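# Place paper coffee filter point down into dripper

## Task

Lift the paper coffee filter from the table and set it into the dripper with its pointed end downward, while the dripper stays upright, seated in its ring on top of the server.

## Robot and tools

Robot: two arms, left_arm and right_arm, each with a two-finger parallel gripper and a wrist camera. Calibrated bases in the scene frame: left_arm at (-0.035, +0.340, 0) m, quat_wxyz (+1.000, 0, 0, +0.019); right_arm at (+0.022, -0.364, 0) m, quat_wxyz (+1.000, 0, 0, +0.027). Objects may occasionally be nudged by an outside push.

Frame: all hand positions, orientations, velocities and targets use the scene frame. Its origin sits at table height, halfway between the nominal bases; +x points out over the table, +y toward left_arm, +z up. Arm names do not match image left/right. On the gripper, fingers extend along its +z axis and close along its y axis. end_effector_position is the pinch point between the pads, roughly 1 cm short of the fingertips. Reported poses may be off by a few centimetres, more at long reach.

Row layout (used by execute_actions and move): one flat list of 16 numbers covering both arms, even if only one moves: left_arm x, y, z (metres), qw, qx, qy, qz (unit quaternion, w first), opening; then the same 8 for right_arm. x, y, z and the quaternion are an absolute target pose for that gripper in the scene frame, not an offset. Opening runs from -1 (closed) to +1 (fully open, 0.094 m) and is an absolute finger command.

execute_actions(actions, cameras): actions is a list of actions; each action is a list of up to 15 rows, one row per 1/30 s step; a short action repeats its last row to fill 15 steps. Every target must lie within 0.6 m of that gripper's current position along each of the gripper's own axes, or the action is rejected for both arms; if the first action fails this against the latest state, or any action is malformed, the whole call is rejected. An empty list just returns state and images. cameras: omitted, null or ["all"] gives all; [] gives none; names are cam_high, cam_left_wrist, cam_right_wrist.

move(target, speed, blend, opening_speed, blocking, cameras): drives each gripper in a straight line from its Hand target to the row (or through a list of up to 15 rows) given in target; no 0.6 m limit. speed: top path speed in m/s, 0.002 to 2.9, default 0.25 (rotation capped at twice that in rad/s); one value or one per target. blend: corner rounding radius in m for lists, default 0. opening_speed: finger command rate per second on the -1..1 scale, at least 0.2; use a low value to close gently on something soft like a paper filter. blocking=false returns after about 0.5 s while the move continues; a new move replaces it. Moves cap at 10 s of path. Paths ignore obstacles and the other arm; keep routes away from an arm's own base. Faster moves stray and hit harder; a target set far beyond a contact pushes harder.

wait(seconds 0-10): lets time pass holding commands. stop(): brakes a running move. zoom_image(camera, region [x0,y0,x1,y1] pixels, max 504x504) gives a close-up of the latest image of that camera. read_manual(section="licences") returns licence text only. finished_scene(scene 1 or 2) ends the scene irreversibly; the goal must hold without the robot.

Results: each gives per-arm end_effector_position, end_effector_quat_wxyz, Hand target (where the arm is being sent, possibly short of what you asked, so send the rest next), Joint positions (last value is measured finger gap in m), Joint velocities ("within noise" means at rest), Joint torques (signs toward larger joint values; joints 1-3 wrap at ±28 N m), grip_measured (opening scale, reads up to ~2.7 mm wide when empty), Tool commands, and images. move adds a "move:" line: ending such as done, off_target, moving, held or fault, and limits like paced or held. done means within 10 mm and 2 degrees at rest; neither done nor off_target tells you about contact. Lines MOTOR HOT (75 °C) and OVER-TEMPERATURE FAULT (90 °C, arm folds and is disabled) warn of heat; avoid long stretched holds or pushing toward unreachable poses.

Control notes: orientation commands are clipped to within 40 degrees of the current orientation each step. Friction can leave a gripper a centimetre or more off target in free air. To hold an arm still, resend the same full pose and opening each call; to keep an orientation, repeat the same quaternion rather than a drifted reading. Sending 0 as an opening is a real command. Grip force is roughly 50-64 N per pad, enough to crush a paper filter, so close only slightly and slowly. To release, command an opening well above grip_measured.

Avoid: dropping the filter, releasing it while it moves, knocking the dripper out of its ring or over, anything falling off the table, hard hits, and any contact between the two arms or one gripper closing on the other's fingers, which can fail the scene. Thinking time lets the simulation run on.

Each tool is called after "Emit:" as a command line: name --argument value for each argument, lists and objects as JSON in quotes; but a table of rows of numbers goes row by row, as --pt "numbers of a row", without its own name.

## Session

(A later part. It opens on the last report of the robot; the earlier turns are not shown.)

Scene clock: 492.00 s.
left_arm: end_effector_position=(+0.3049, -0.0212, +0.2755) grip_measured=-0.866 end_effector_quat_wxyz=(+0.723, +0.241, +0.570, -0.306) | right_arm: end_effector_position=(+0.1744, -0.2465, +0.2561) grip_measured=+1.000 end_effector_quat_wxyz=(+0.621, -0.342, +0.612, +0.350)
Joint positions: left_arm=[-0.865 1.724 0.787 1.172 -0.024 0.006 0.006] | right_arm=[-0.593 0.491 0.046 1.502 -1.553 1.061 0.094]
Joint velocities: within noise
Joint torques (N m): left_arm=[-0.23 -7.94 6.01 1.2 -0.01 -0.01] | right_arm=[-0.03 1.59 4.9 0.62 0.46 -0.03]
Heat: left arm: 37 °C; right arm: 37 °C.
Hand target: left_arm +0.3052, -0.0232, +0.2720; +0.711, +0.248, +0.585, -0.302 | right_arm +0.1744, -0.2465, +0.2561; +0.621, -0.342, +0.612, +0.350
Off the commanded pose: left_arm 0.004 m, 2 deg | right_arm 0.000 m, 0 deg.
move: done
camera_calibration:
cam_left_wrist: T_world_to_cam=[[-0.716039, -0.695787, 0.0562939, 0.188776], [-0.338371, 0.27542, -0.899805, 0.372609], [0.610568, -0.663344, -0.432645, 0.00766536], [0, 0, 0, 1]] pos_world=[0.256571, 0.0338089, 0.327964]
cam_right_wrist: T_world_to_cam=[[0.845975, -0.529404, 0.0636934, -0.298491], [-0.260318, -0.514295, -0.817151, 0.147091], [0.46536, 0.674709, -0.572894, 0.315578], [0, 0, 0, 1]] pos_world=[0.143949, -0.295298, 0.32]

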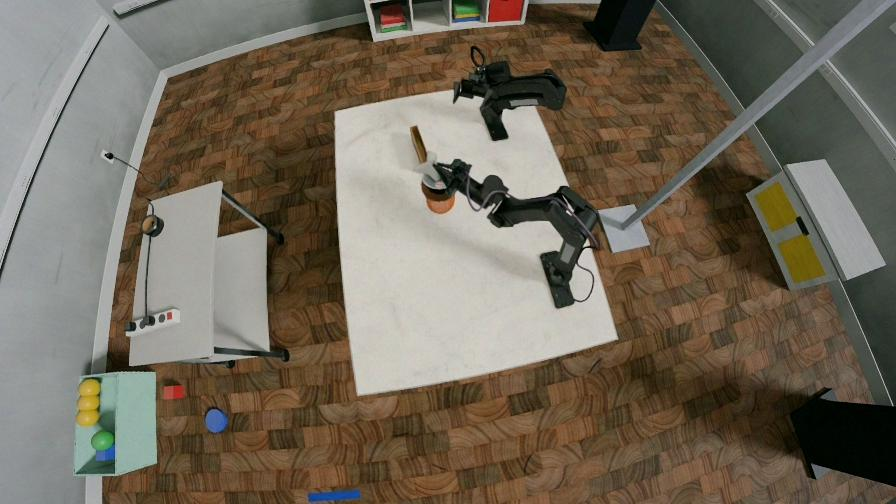

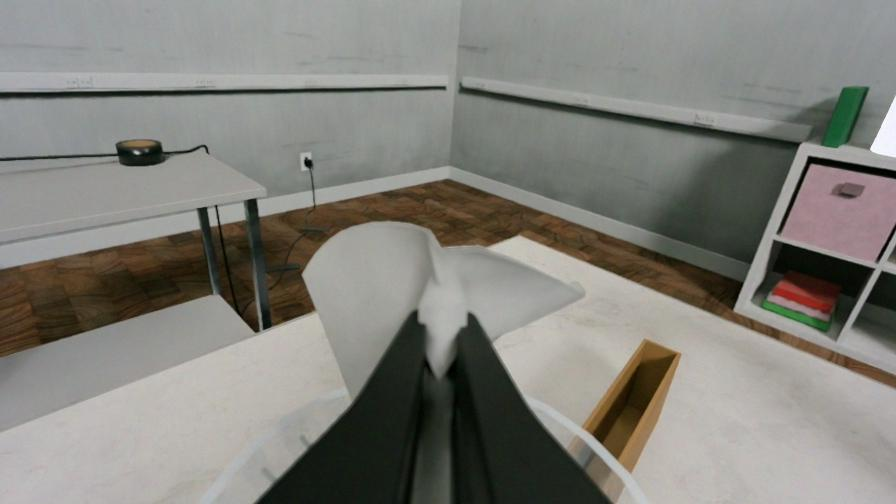

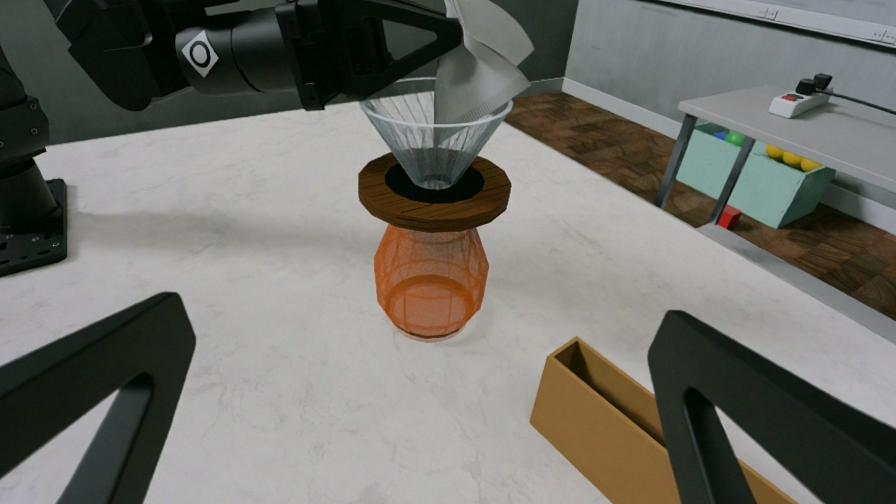

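Emit:
move --target '[0.3055, -0.0235, 0.273, 0.7102, 0.2485, 0.5855, -0.3015, -0.5, 0.1744, -0.2465, 0.2561, 0.621, -0.342, 0.612, 0.35, 1]' --opening_speed 0.2

Emit:
zoom_image --camera "cam_right_wrist" --region '[280, 0, 630, 350]'

Scene clock: 498.30 s.
left_arm: end_effector_position=(+0.3050, -0.0212, +0.2751) grip_measured=-0.502 end_effector_quat_wxyz=(+0.724, +0.244, +0.570, -0.303) | right_arm: end_effector_position=(+0.1744, -0.2465, +0.2561) grip_measured=+1.000 end_effector_quat_wxyz=(+0.621, -0.342, +0.612, +0.350)
Joint positions: left_arm=[-0.865 1.724 0.787 1.17 -0.024 0.015 0.023] | right_arm=[-0.593 0.491 0.046 1.502 -1.553 1.061 0.094]
Joint velocities: within noise
Joint torques (N m): left_arm=[-0.27 -8.1 6.12 1.18 -0.01 -0.02] | right_arm=[-0.02 1.63 4.86 0.63 0.46 -0.03]
Heat: left arm: 36 °C; right arm: 36 °C.
Hand target: left_arm +0.3052, -0.0232, +0.2730; +0.713, +0.251, +0.583, -0.298 | right_arm +0.1744, -0.2465, +0.2561; +0.621, -0.342, +0.612, +0.350
Off the commanded pose: left_arm 0.003 m, 2 deg | right_arm 0.000 m, 0 deg.
move: done
camera_calibration:
cam_left_wrist: T_world_to_cam=[[-0.714828, -0.697701, 0.0472699, 0.190931], [-0.334121, 0.281377, -0.89955, 0.371105], [0.614316, -0.658818, -0.434253, 0.00685409], [0, 0, 0, 1]] pos_world=[0.256266, 0.0333078, 0.327778]
cam_right_wrist: T_world_to_cam=[[0.845975, -0.529404, 0.0636934, -0.298491], [-0.260318, -0.514295, -0.817151, 0.147091], [0.46536, 0.674709, -0.572894, 0.315578], [0, 0, 0, 1]] pos_world=[0.143949, -0.295298, 0.32]

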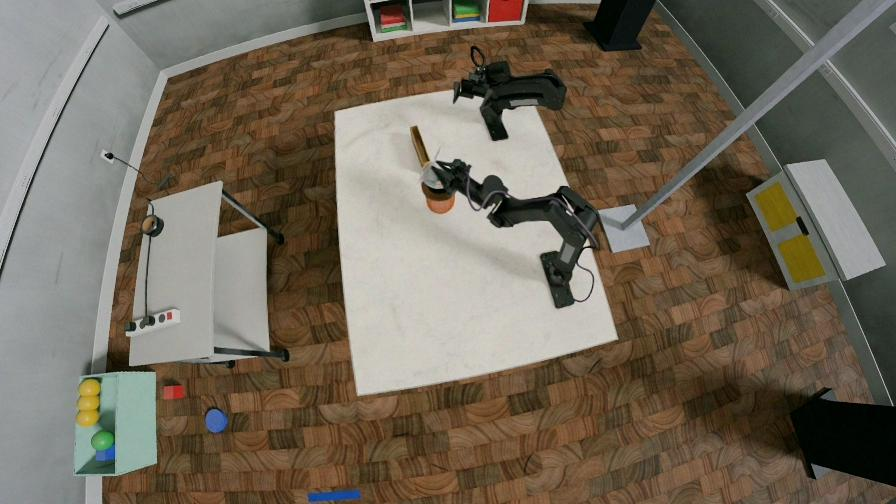

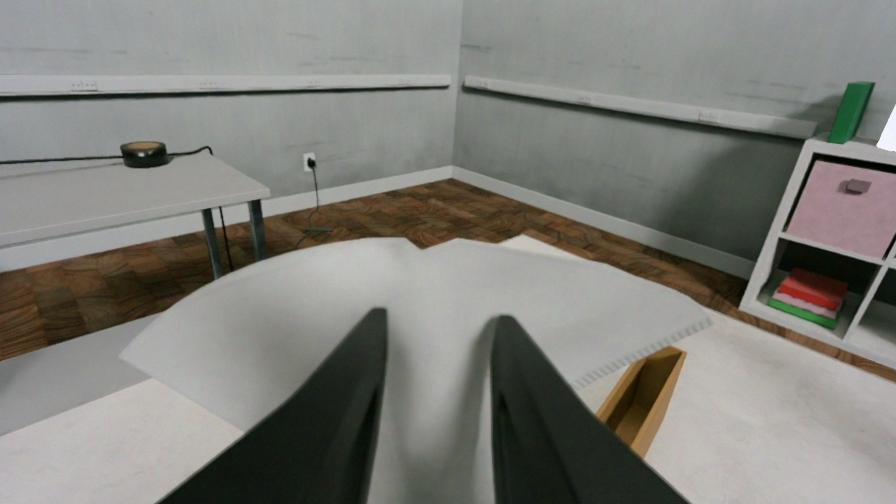

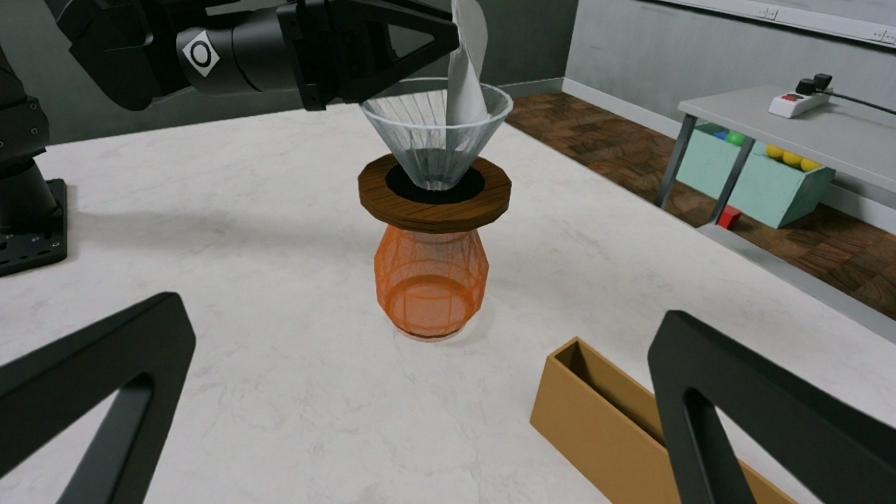

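Scaled by 1.440 from the camera's 896x504 image, which has a finer 1280x720 frame.

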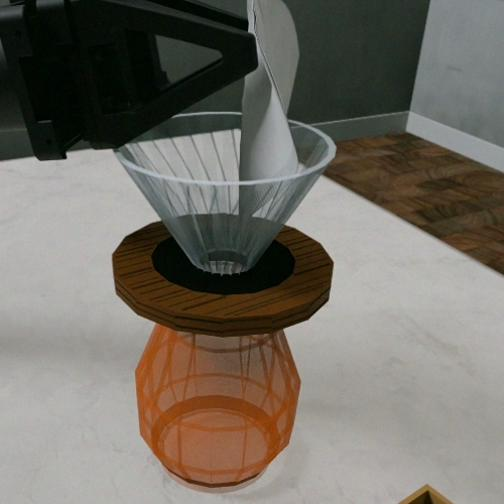

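Emit:
move --target '[0.3055, -0.0235, 0.273, 0.7102, 0.2485, 0.5855, -0.3015, -0.1, 0.1744, -0.2465, 0.2561, 0.621, -0.342, 0.612, 0.35, 1]' --opening_speed 0.2

Emit:
zoom_image --camera "cam_right_wrist" --region '[280, 0, 630, 350]'

Emit:
zoom_image --camera "cam_high" --region '[405, 130, 465, 195]'

Scene clock: 507.67 s.
left_arm: end_effector_position=(+0.3050, -0.0212, +0.2751) grip_measured=-0.102 end_effector_quat_wxyz=(+0.724, +0.244, +0.570, -0.303) | right_arm: end_effector_position=(+0.1744, -0.2465, +0.2561) grip_measured=+1.000 end_effector_quat_wxyz=(+0.621, -0.342, +0.612, +0.350)
Joint positions: left_arm=[-0.865 1.724 0.787 1.17 -0.024 0.015 0.042] | right_arm=[-0.593 0.491 0.046 1.502 -1.553 1.061 0.094]
Joint velocities: within noise
Joint torques (N m): left_arm=[-0.21 -8.13 6.17 1.19 -0.01 -0.11] | right_arm=[0.01 1.63 4.92 0.63 0.47 -0.03]
Heat: left arm: 34 °C; right arm: 36 °C.
Hand target: left_arm +0.3052, -0.0232, +0.2730; +0.711, +0.248, +0.584, -0.302 | right_arm +0.1744, -0.2465, +0.2561; +0.621, -0.342, +0.612, +0.350
Off the commanded pose: left_arm 0.003 m, 2 deg | right_arm 0.000 m, 0 deg.
move: done
camera_calibration:
cam_left_wrist: T_world_to_cam=[[-0.714828, -0.697701, 0.0472699, 0.190931], [-0.334121, 0.281377, -0.89955, 0.371105], [0.614316, -0.658818, -0.434253, 0.00685409], [0, 0, 0, 1]] pos_world=[0.256266, 0.0333078, 0.327778]
cam_right_wrist: T_world_to_cam=[[0.845975, -0.529404, 0.0636934, -0.298491], [-0.260318, -0.514295, -0.817151, 0.147091], [0.46536, 0.674709, -0.572894, 0.315578], [0, 0, 0, 1]] pos_world=[0.143949, -0.295298, 0.32]

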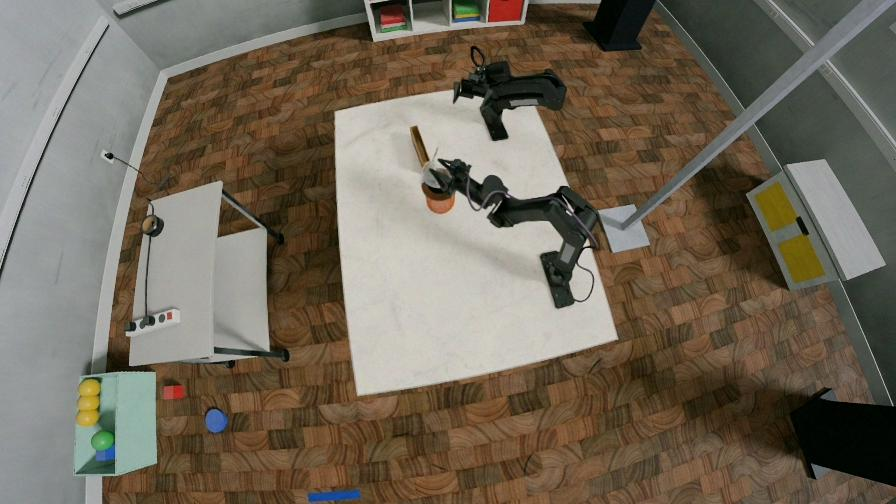

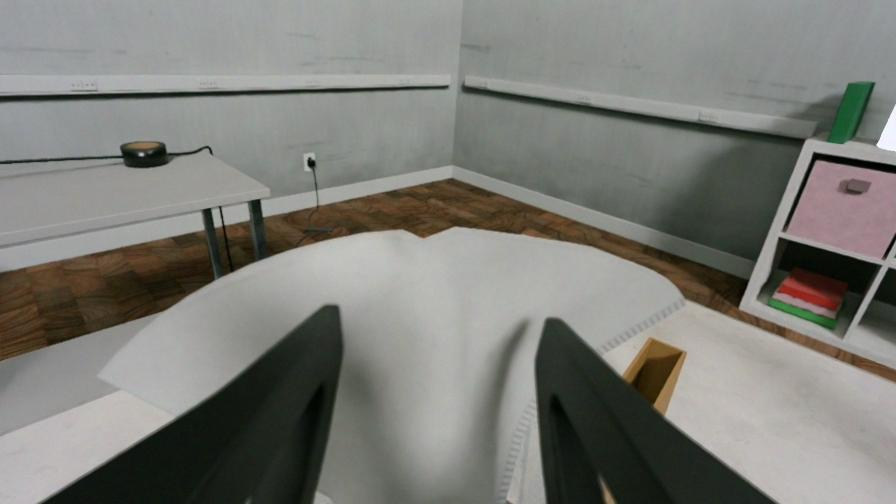

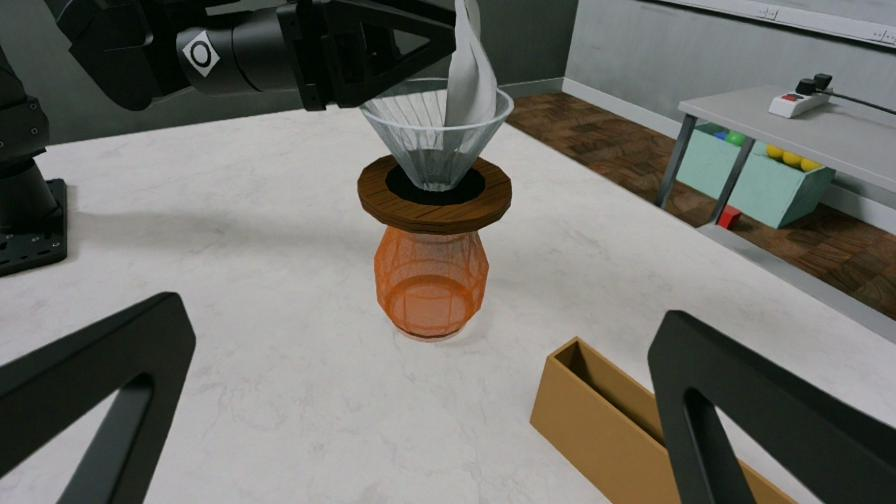

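Scaled by 1.440 from the camera's 896x504 image, which has a finer 1280x720 frame.

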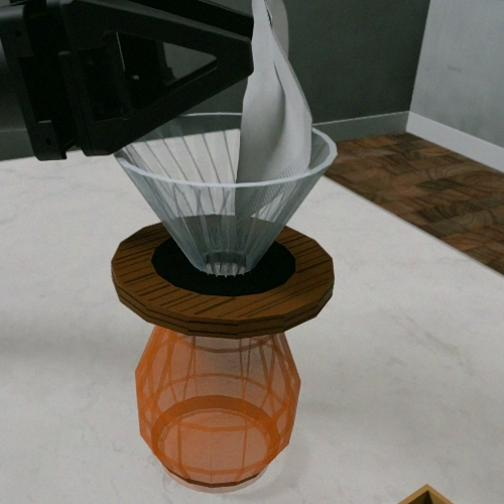

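Scaled by 7.754 from the camera's 896x504 image, which has a finer 1280x720 frame.

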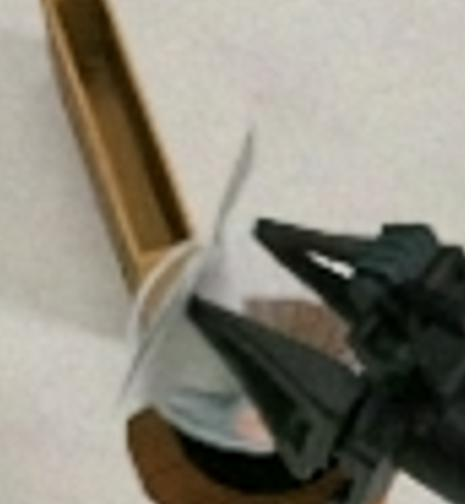

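Emit:
move --pt "0.300 -0.018 0.285 0.7102 0.2485 0.5855 -0.3015 0 0.1744 -0.2465 0.2561 0.621 -0.342 0.612 0.35 1" --pt "0.275 0.008 0.30 0.7102 0.2485 0.5855 -0.3015 0.0 0.1744 -0.2465 0.2561 0.621 -0.342 0.612 0.35 1" --speed 0.05

Emit:
zoom_image --camera "cam_right_wrist" --region '[280, 0, 630, 350]'

Emit:
zoom_image --camera "cam_high" --region '[405, 130, 465, 195]'

Scene clock: 517.33 s.
left_arm: end_effector_position=(+0.2798, +0.0060, +0.3052) grip_measured=-0.002 end_effector_quat_wxyz=(+0.720, +0.243, +0.574, -0.305) | right_arm: end_effector_position=(+0.1744, -0.2465, +0.2561) grip_measured=+1.000 end_effector_quat_wxyz=(+0.621, -0.342, +0.612, +0.350)
Joint positions: left_arm=[-0.865 1.499 0.709 1.014 -0.024 0.006 0.047] | right_arm=[-0.593 0.491 0.046 1.502 -1.553 1.061 0.094]
Joint velocities: within noise
Joint torques (N m): left_arm=[-0.55 -7.49 4.6 1.46 -0.06 -0.09] | right_arm=[-0.01 1.62 4.88 0.63 0.46 -0.03]
Heat: left arm: 34 °C; right arm: 36 °C.
Hand target: left_arm +0.2751, +0.0080, +0.2998; +0.709, +0.246, +0.586, -0.305 | right_arm +0.1744, -0.2465, +0.2561; +0.621, -0.342, +0.612, +0.350
Off the commanded pose: left_arm 0.007 m, 2 deg | right_arm 0.000 m, 0 deg.
move: done
camera_calibration:
cam_left_wrist: T_world_to_cam=[[-0.715659, -0.696207, 0.0559375, 0.188079], [-0.34509, 0.282827, -0.894942, 0.383783], [0.607244, -0.659777, -0.442662, 0.0579135], [0, 0, 0, 1]] pos_world=[0.231872, 0.0606075, 0.358579]
cam_right_wrist: T_world_to_cam=[[0.845975, -0.529404, 0.0636934, -0.298491], [-0.260318, -0.514295, -0.817151, 0.147091], [0.46536, 0.674709, -0.572894, 0.315578], [0, 0, 0, 1]] pos_world=[0.143949, -0.295298, 0.32]

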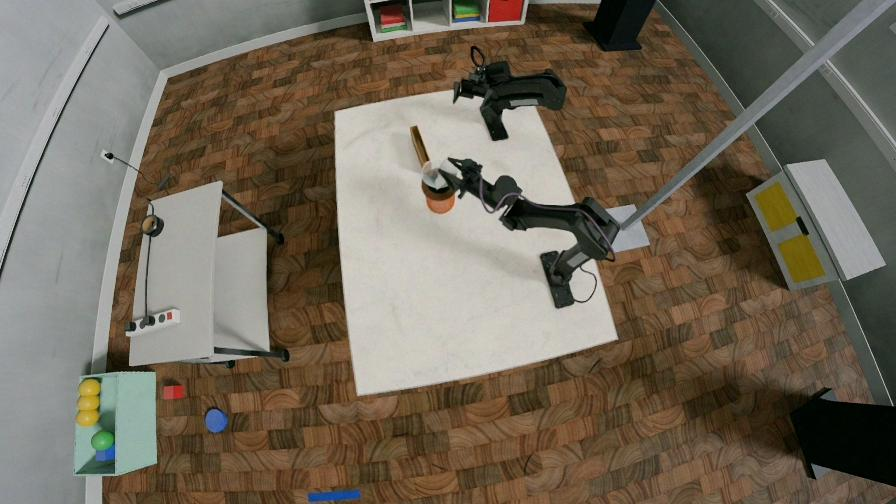

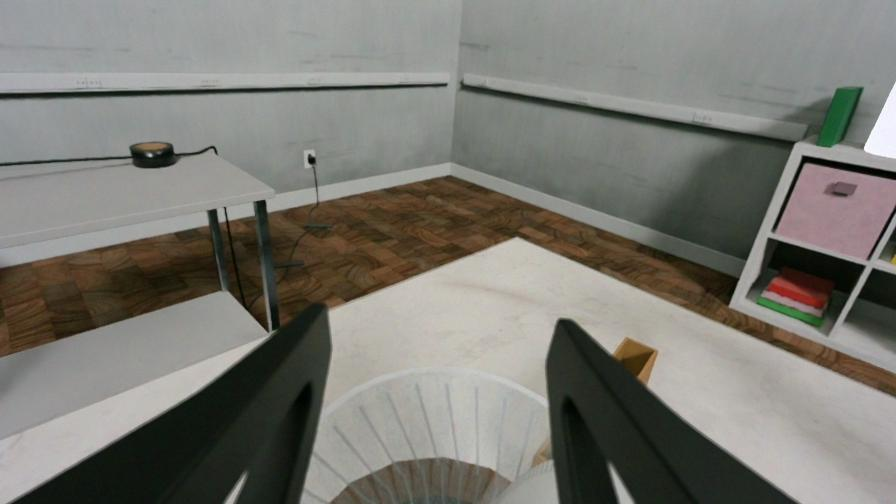

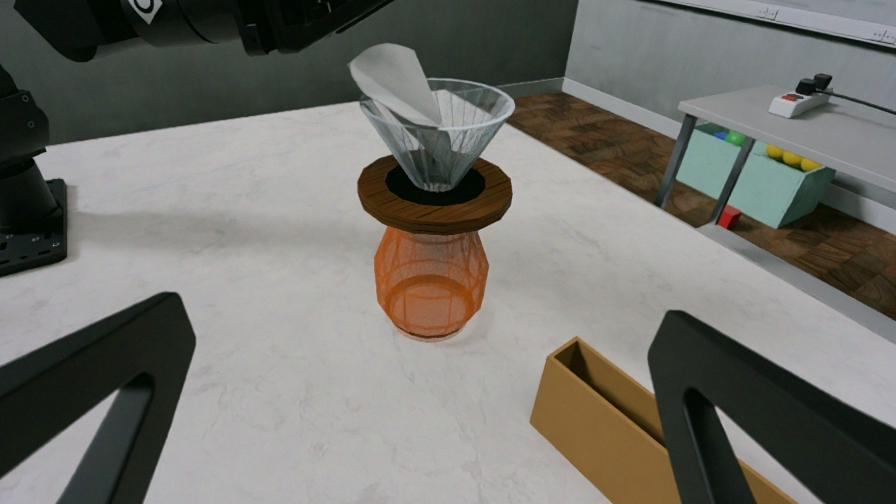

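Scaled by 1.440 from the camera's 896x504 image, which has a finer 1280x720 frame.

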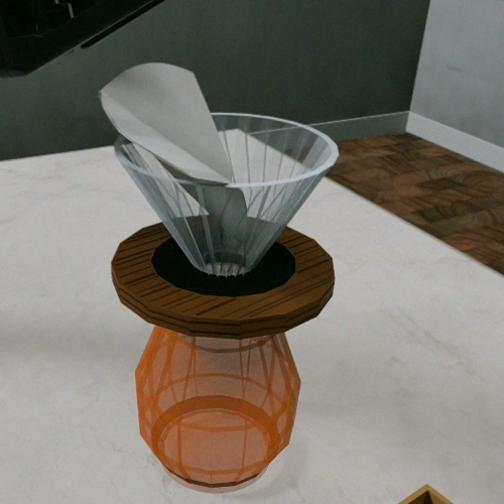

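Scaled by 7.754 from the camera's 896x504 image, which has a finer 1280x720 frame.

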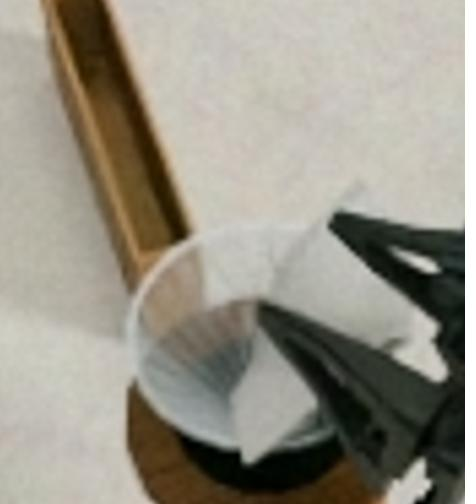

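Emit:
move --pt "0.27 0.015 0.32 0.7102 0.2485 0.5855 -0.3015 0 0.1744 -0.2465 0.2561 0.621 -0.342 0.612 0.35 1" --pt "0.19 0.10 0.36 0.651 0.276 0.651 -0.276 0.5 0.1744 -0.2465 0.2561 0.621 -0.342 0.612 0.35 1" --speed 0.12

Emit:
zoom_image --camera "cam_right_wrist" --region '[320, 20, 540, 240]'

Emit:
zoom_image --camera "cam_high" --region '[405, 150, 475, 215]'

Emit:
zoom_image --camera "cam_left_wrist" --region '[330, 150, 630, 450]'

Scene clock: 530.50 s.
left_arm: end_effector_position=(+0.1909, +0.0975, +0.3449) grip_measured=+0.498 end_effector_quat_wxyz=(+0.648, +0.283, +0.651, -0.276) | right_arm: end_effector_position=(+0.1744, -0.2465, +0.2561) grip_measured=+1.000 end_effector_quat_wxyz=(+0.621, -0.342, +0.612, +0.350)
Joint positions: left_arm=[-0.875 0.786 0.71 0.069 -0.023 0.009 0.07] | right_arm=[-0.593 0.491 0.046 1.502 -1.553 1.061 0.094]
Joint velocities: within noise
Joint torques (N m): left_arm=[-0.58 -0.73 10.37 1.53 -0.12 -0.04] | right_arm=[-0.02 1.63 4.86 0.63 0.46 -0.03]
Heat: left arm: 34 °C; right arm: 36 °C.
Hand target: left_arm +0.1883, +0.0994, +0.3597; +0.651, +0.280, +0.649, -0.278 | right_arm +0.1744, -0.2465, +0.2561; +0.621, -0.342, +0.612, +0.350
Off the commanded pose: left_arm 0.015 m, 1 deg | right_arm 0.000 m, 0 deg.
move: off_target (left_arm); target 2's new opening was sent with left_arm's hand 0.015 m and 1 deg from that target
camera_calibration:
cam_left_wrist: T_world_to_cam=[[-0.715302, -0.697351, 0.0452213, 0.189623], [-0.469478, 0.431614, -0.77026, 0.328891], [0.517623, -0.572198, -0.636125, 0.265065], [0, 0, 0, 1]] pos_world=[0.152841, 0.14195, 0.413371]
cam_right_wrist: T_world_to_cam=[[0.845975, -0.529404, 0.0636934, -0.298491], [-0.260318, -0.514295, -0.817151, 0.147091], [0.46536, 0.674709, -0.572894, 0.315578], [0, 0, 0, 1]] pos_world=[0.143949, -0.295298, 0.32]

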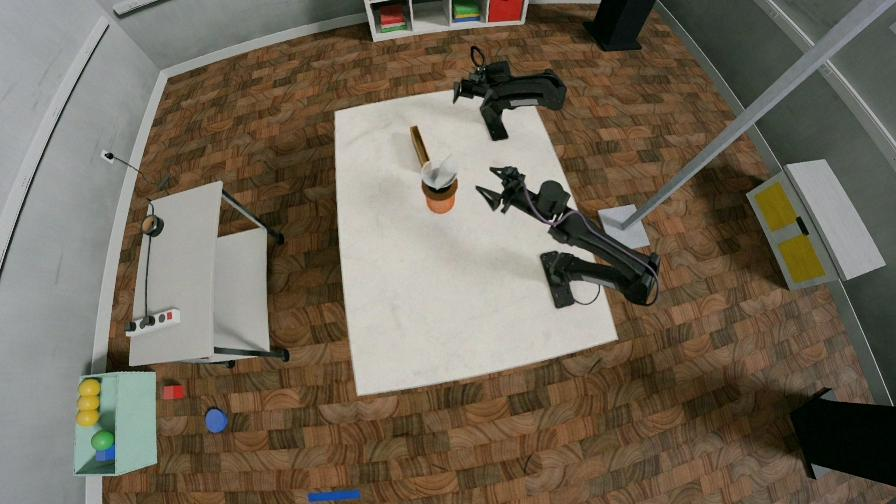

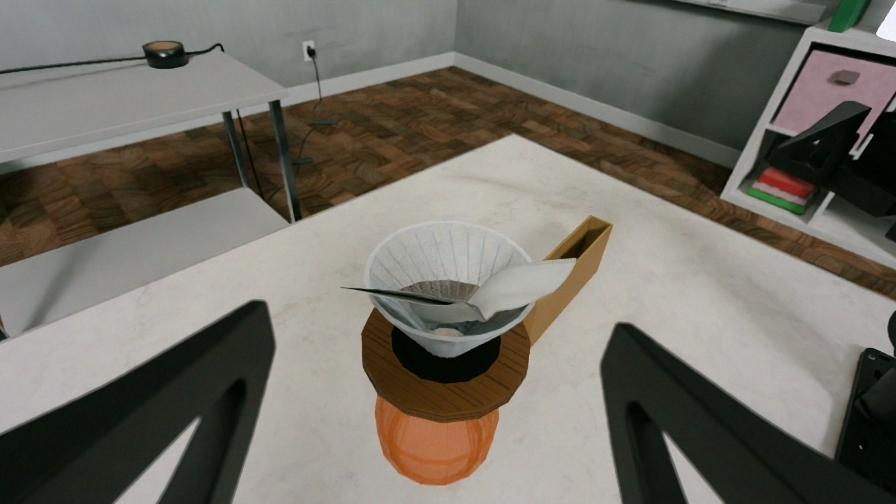

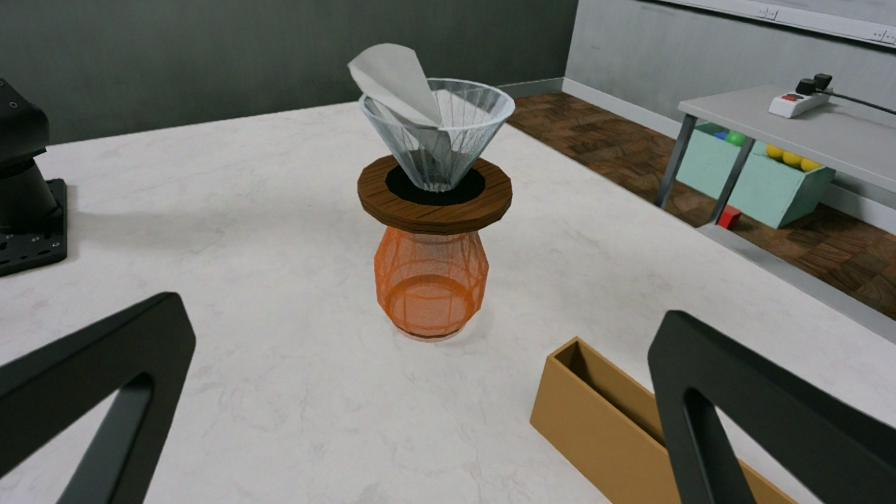

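Scaled by 2.291 from the camera's 896x504 image, which has a finer 1280x720 frame.

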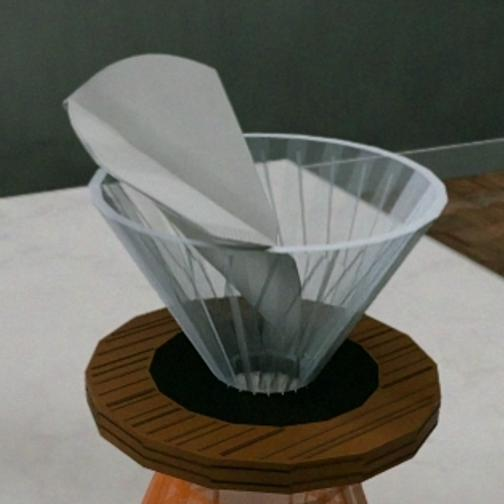

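Scaled by 7.200 from the camera's 896x504 image, which has a finer 1280x720 frame.

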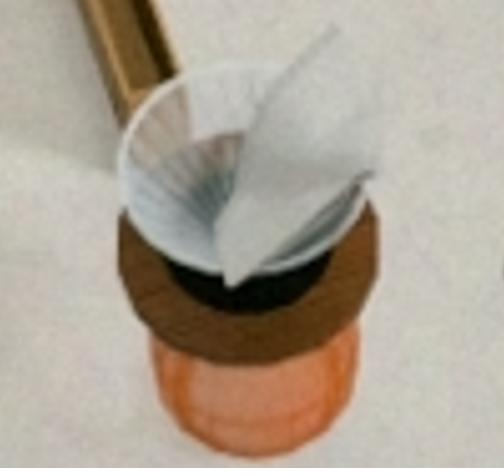

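Scaled by 1.680 from the camera's 896x504 image, which has a finer 1280x720 frame.

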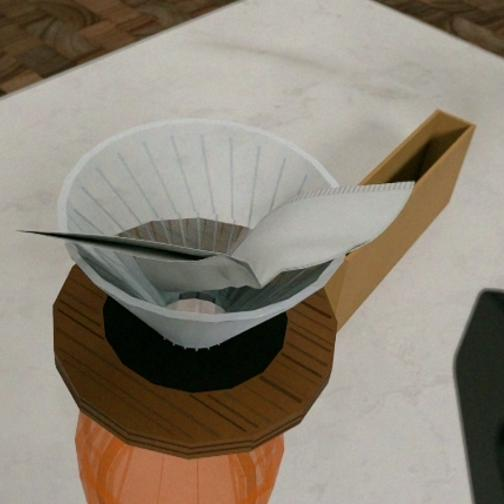

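Emit:
finished_scene --scene 1

The scene is finished: the task was done.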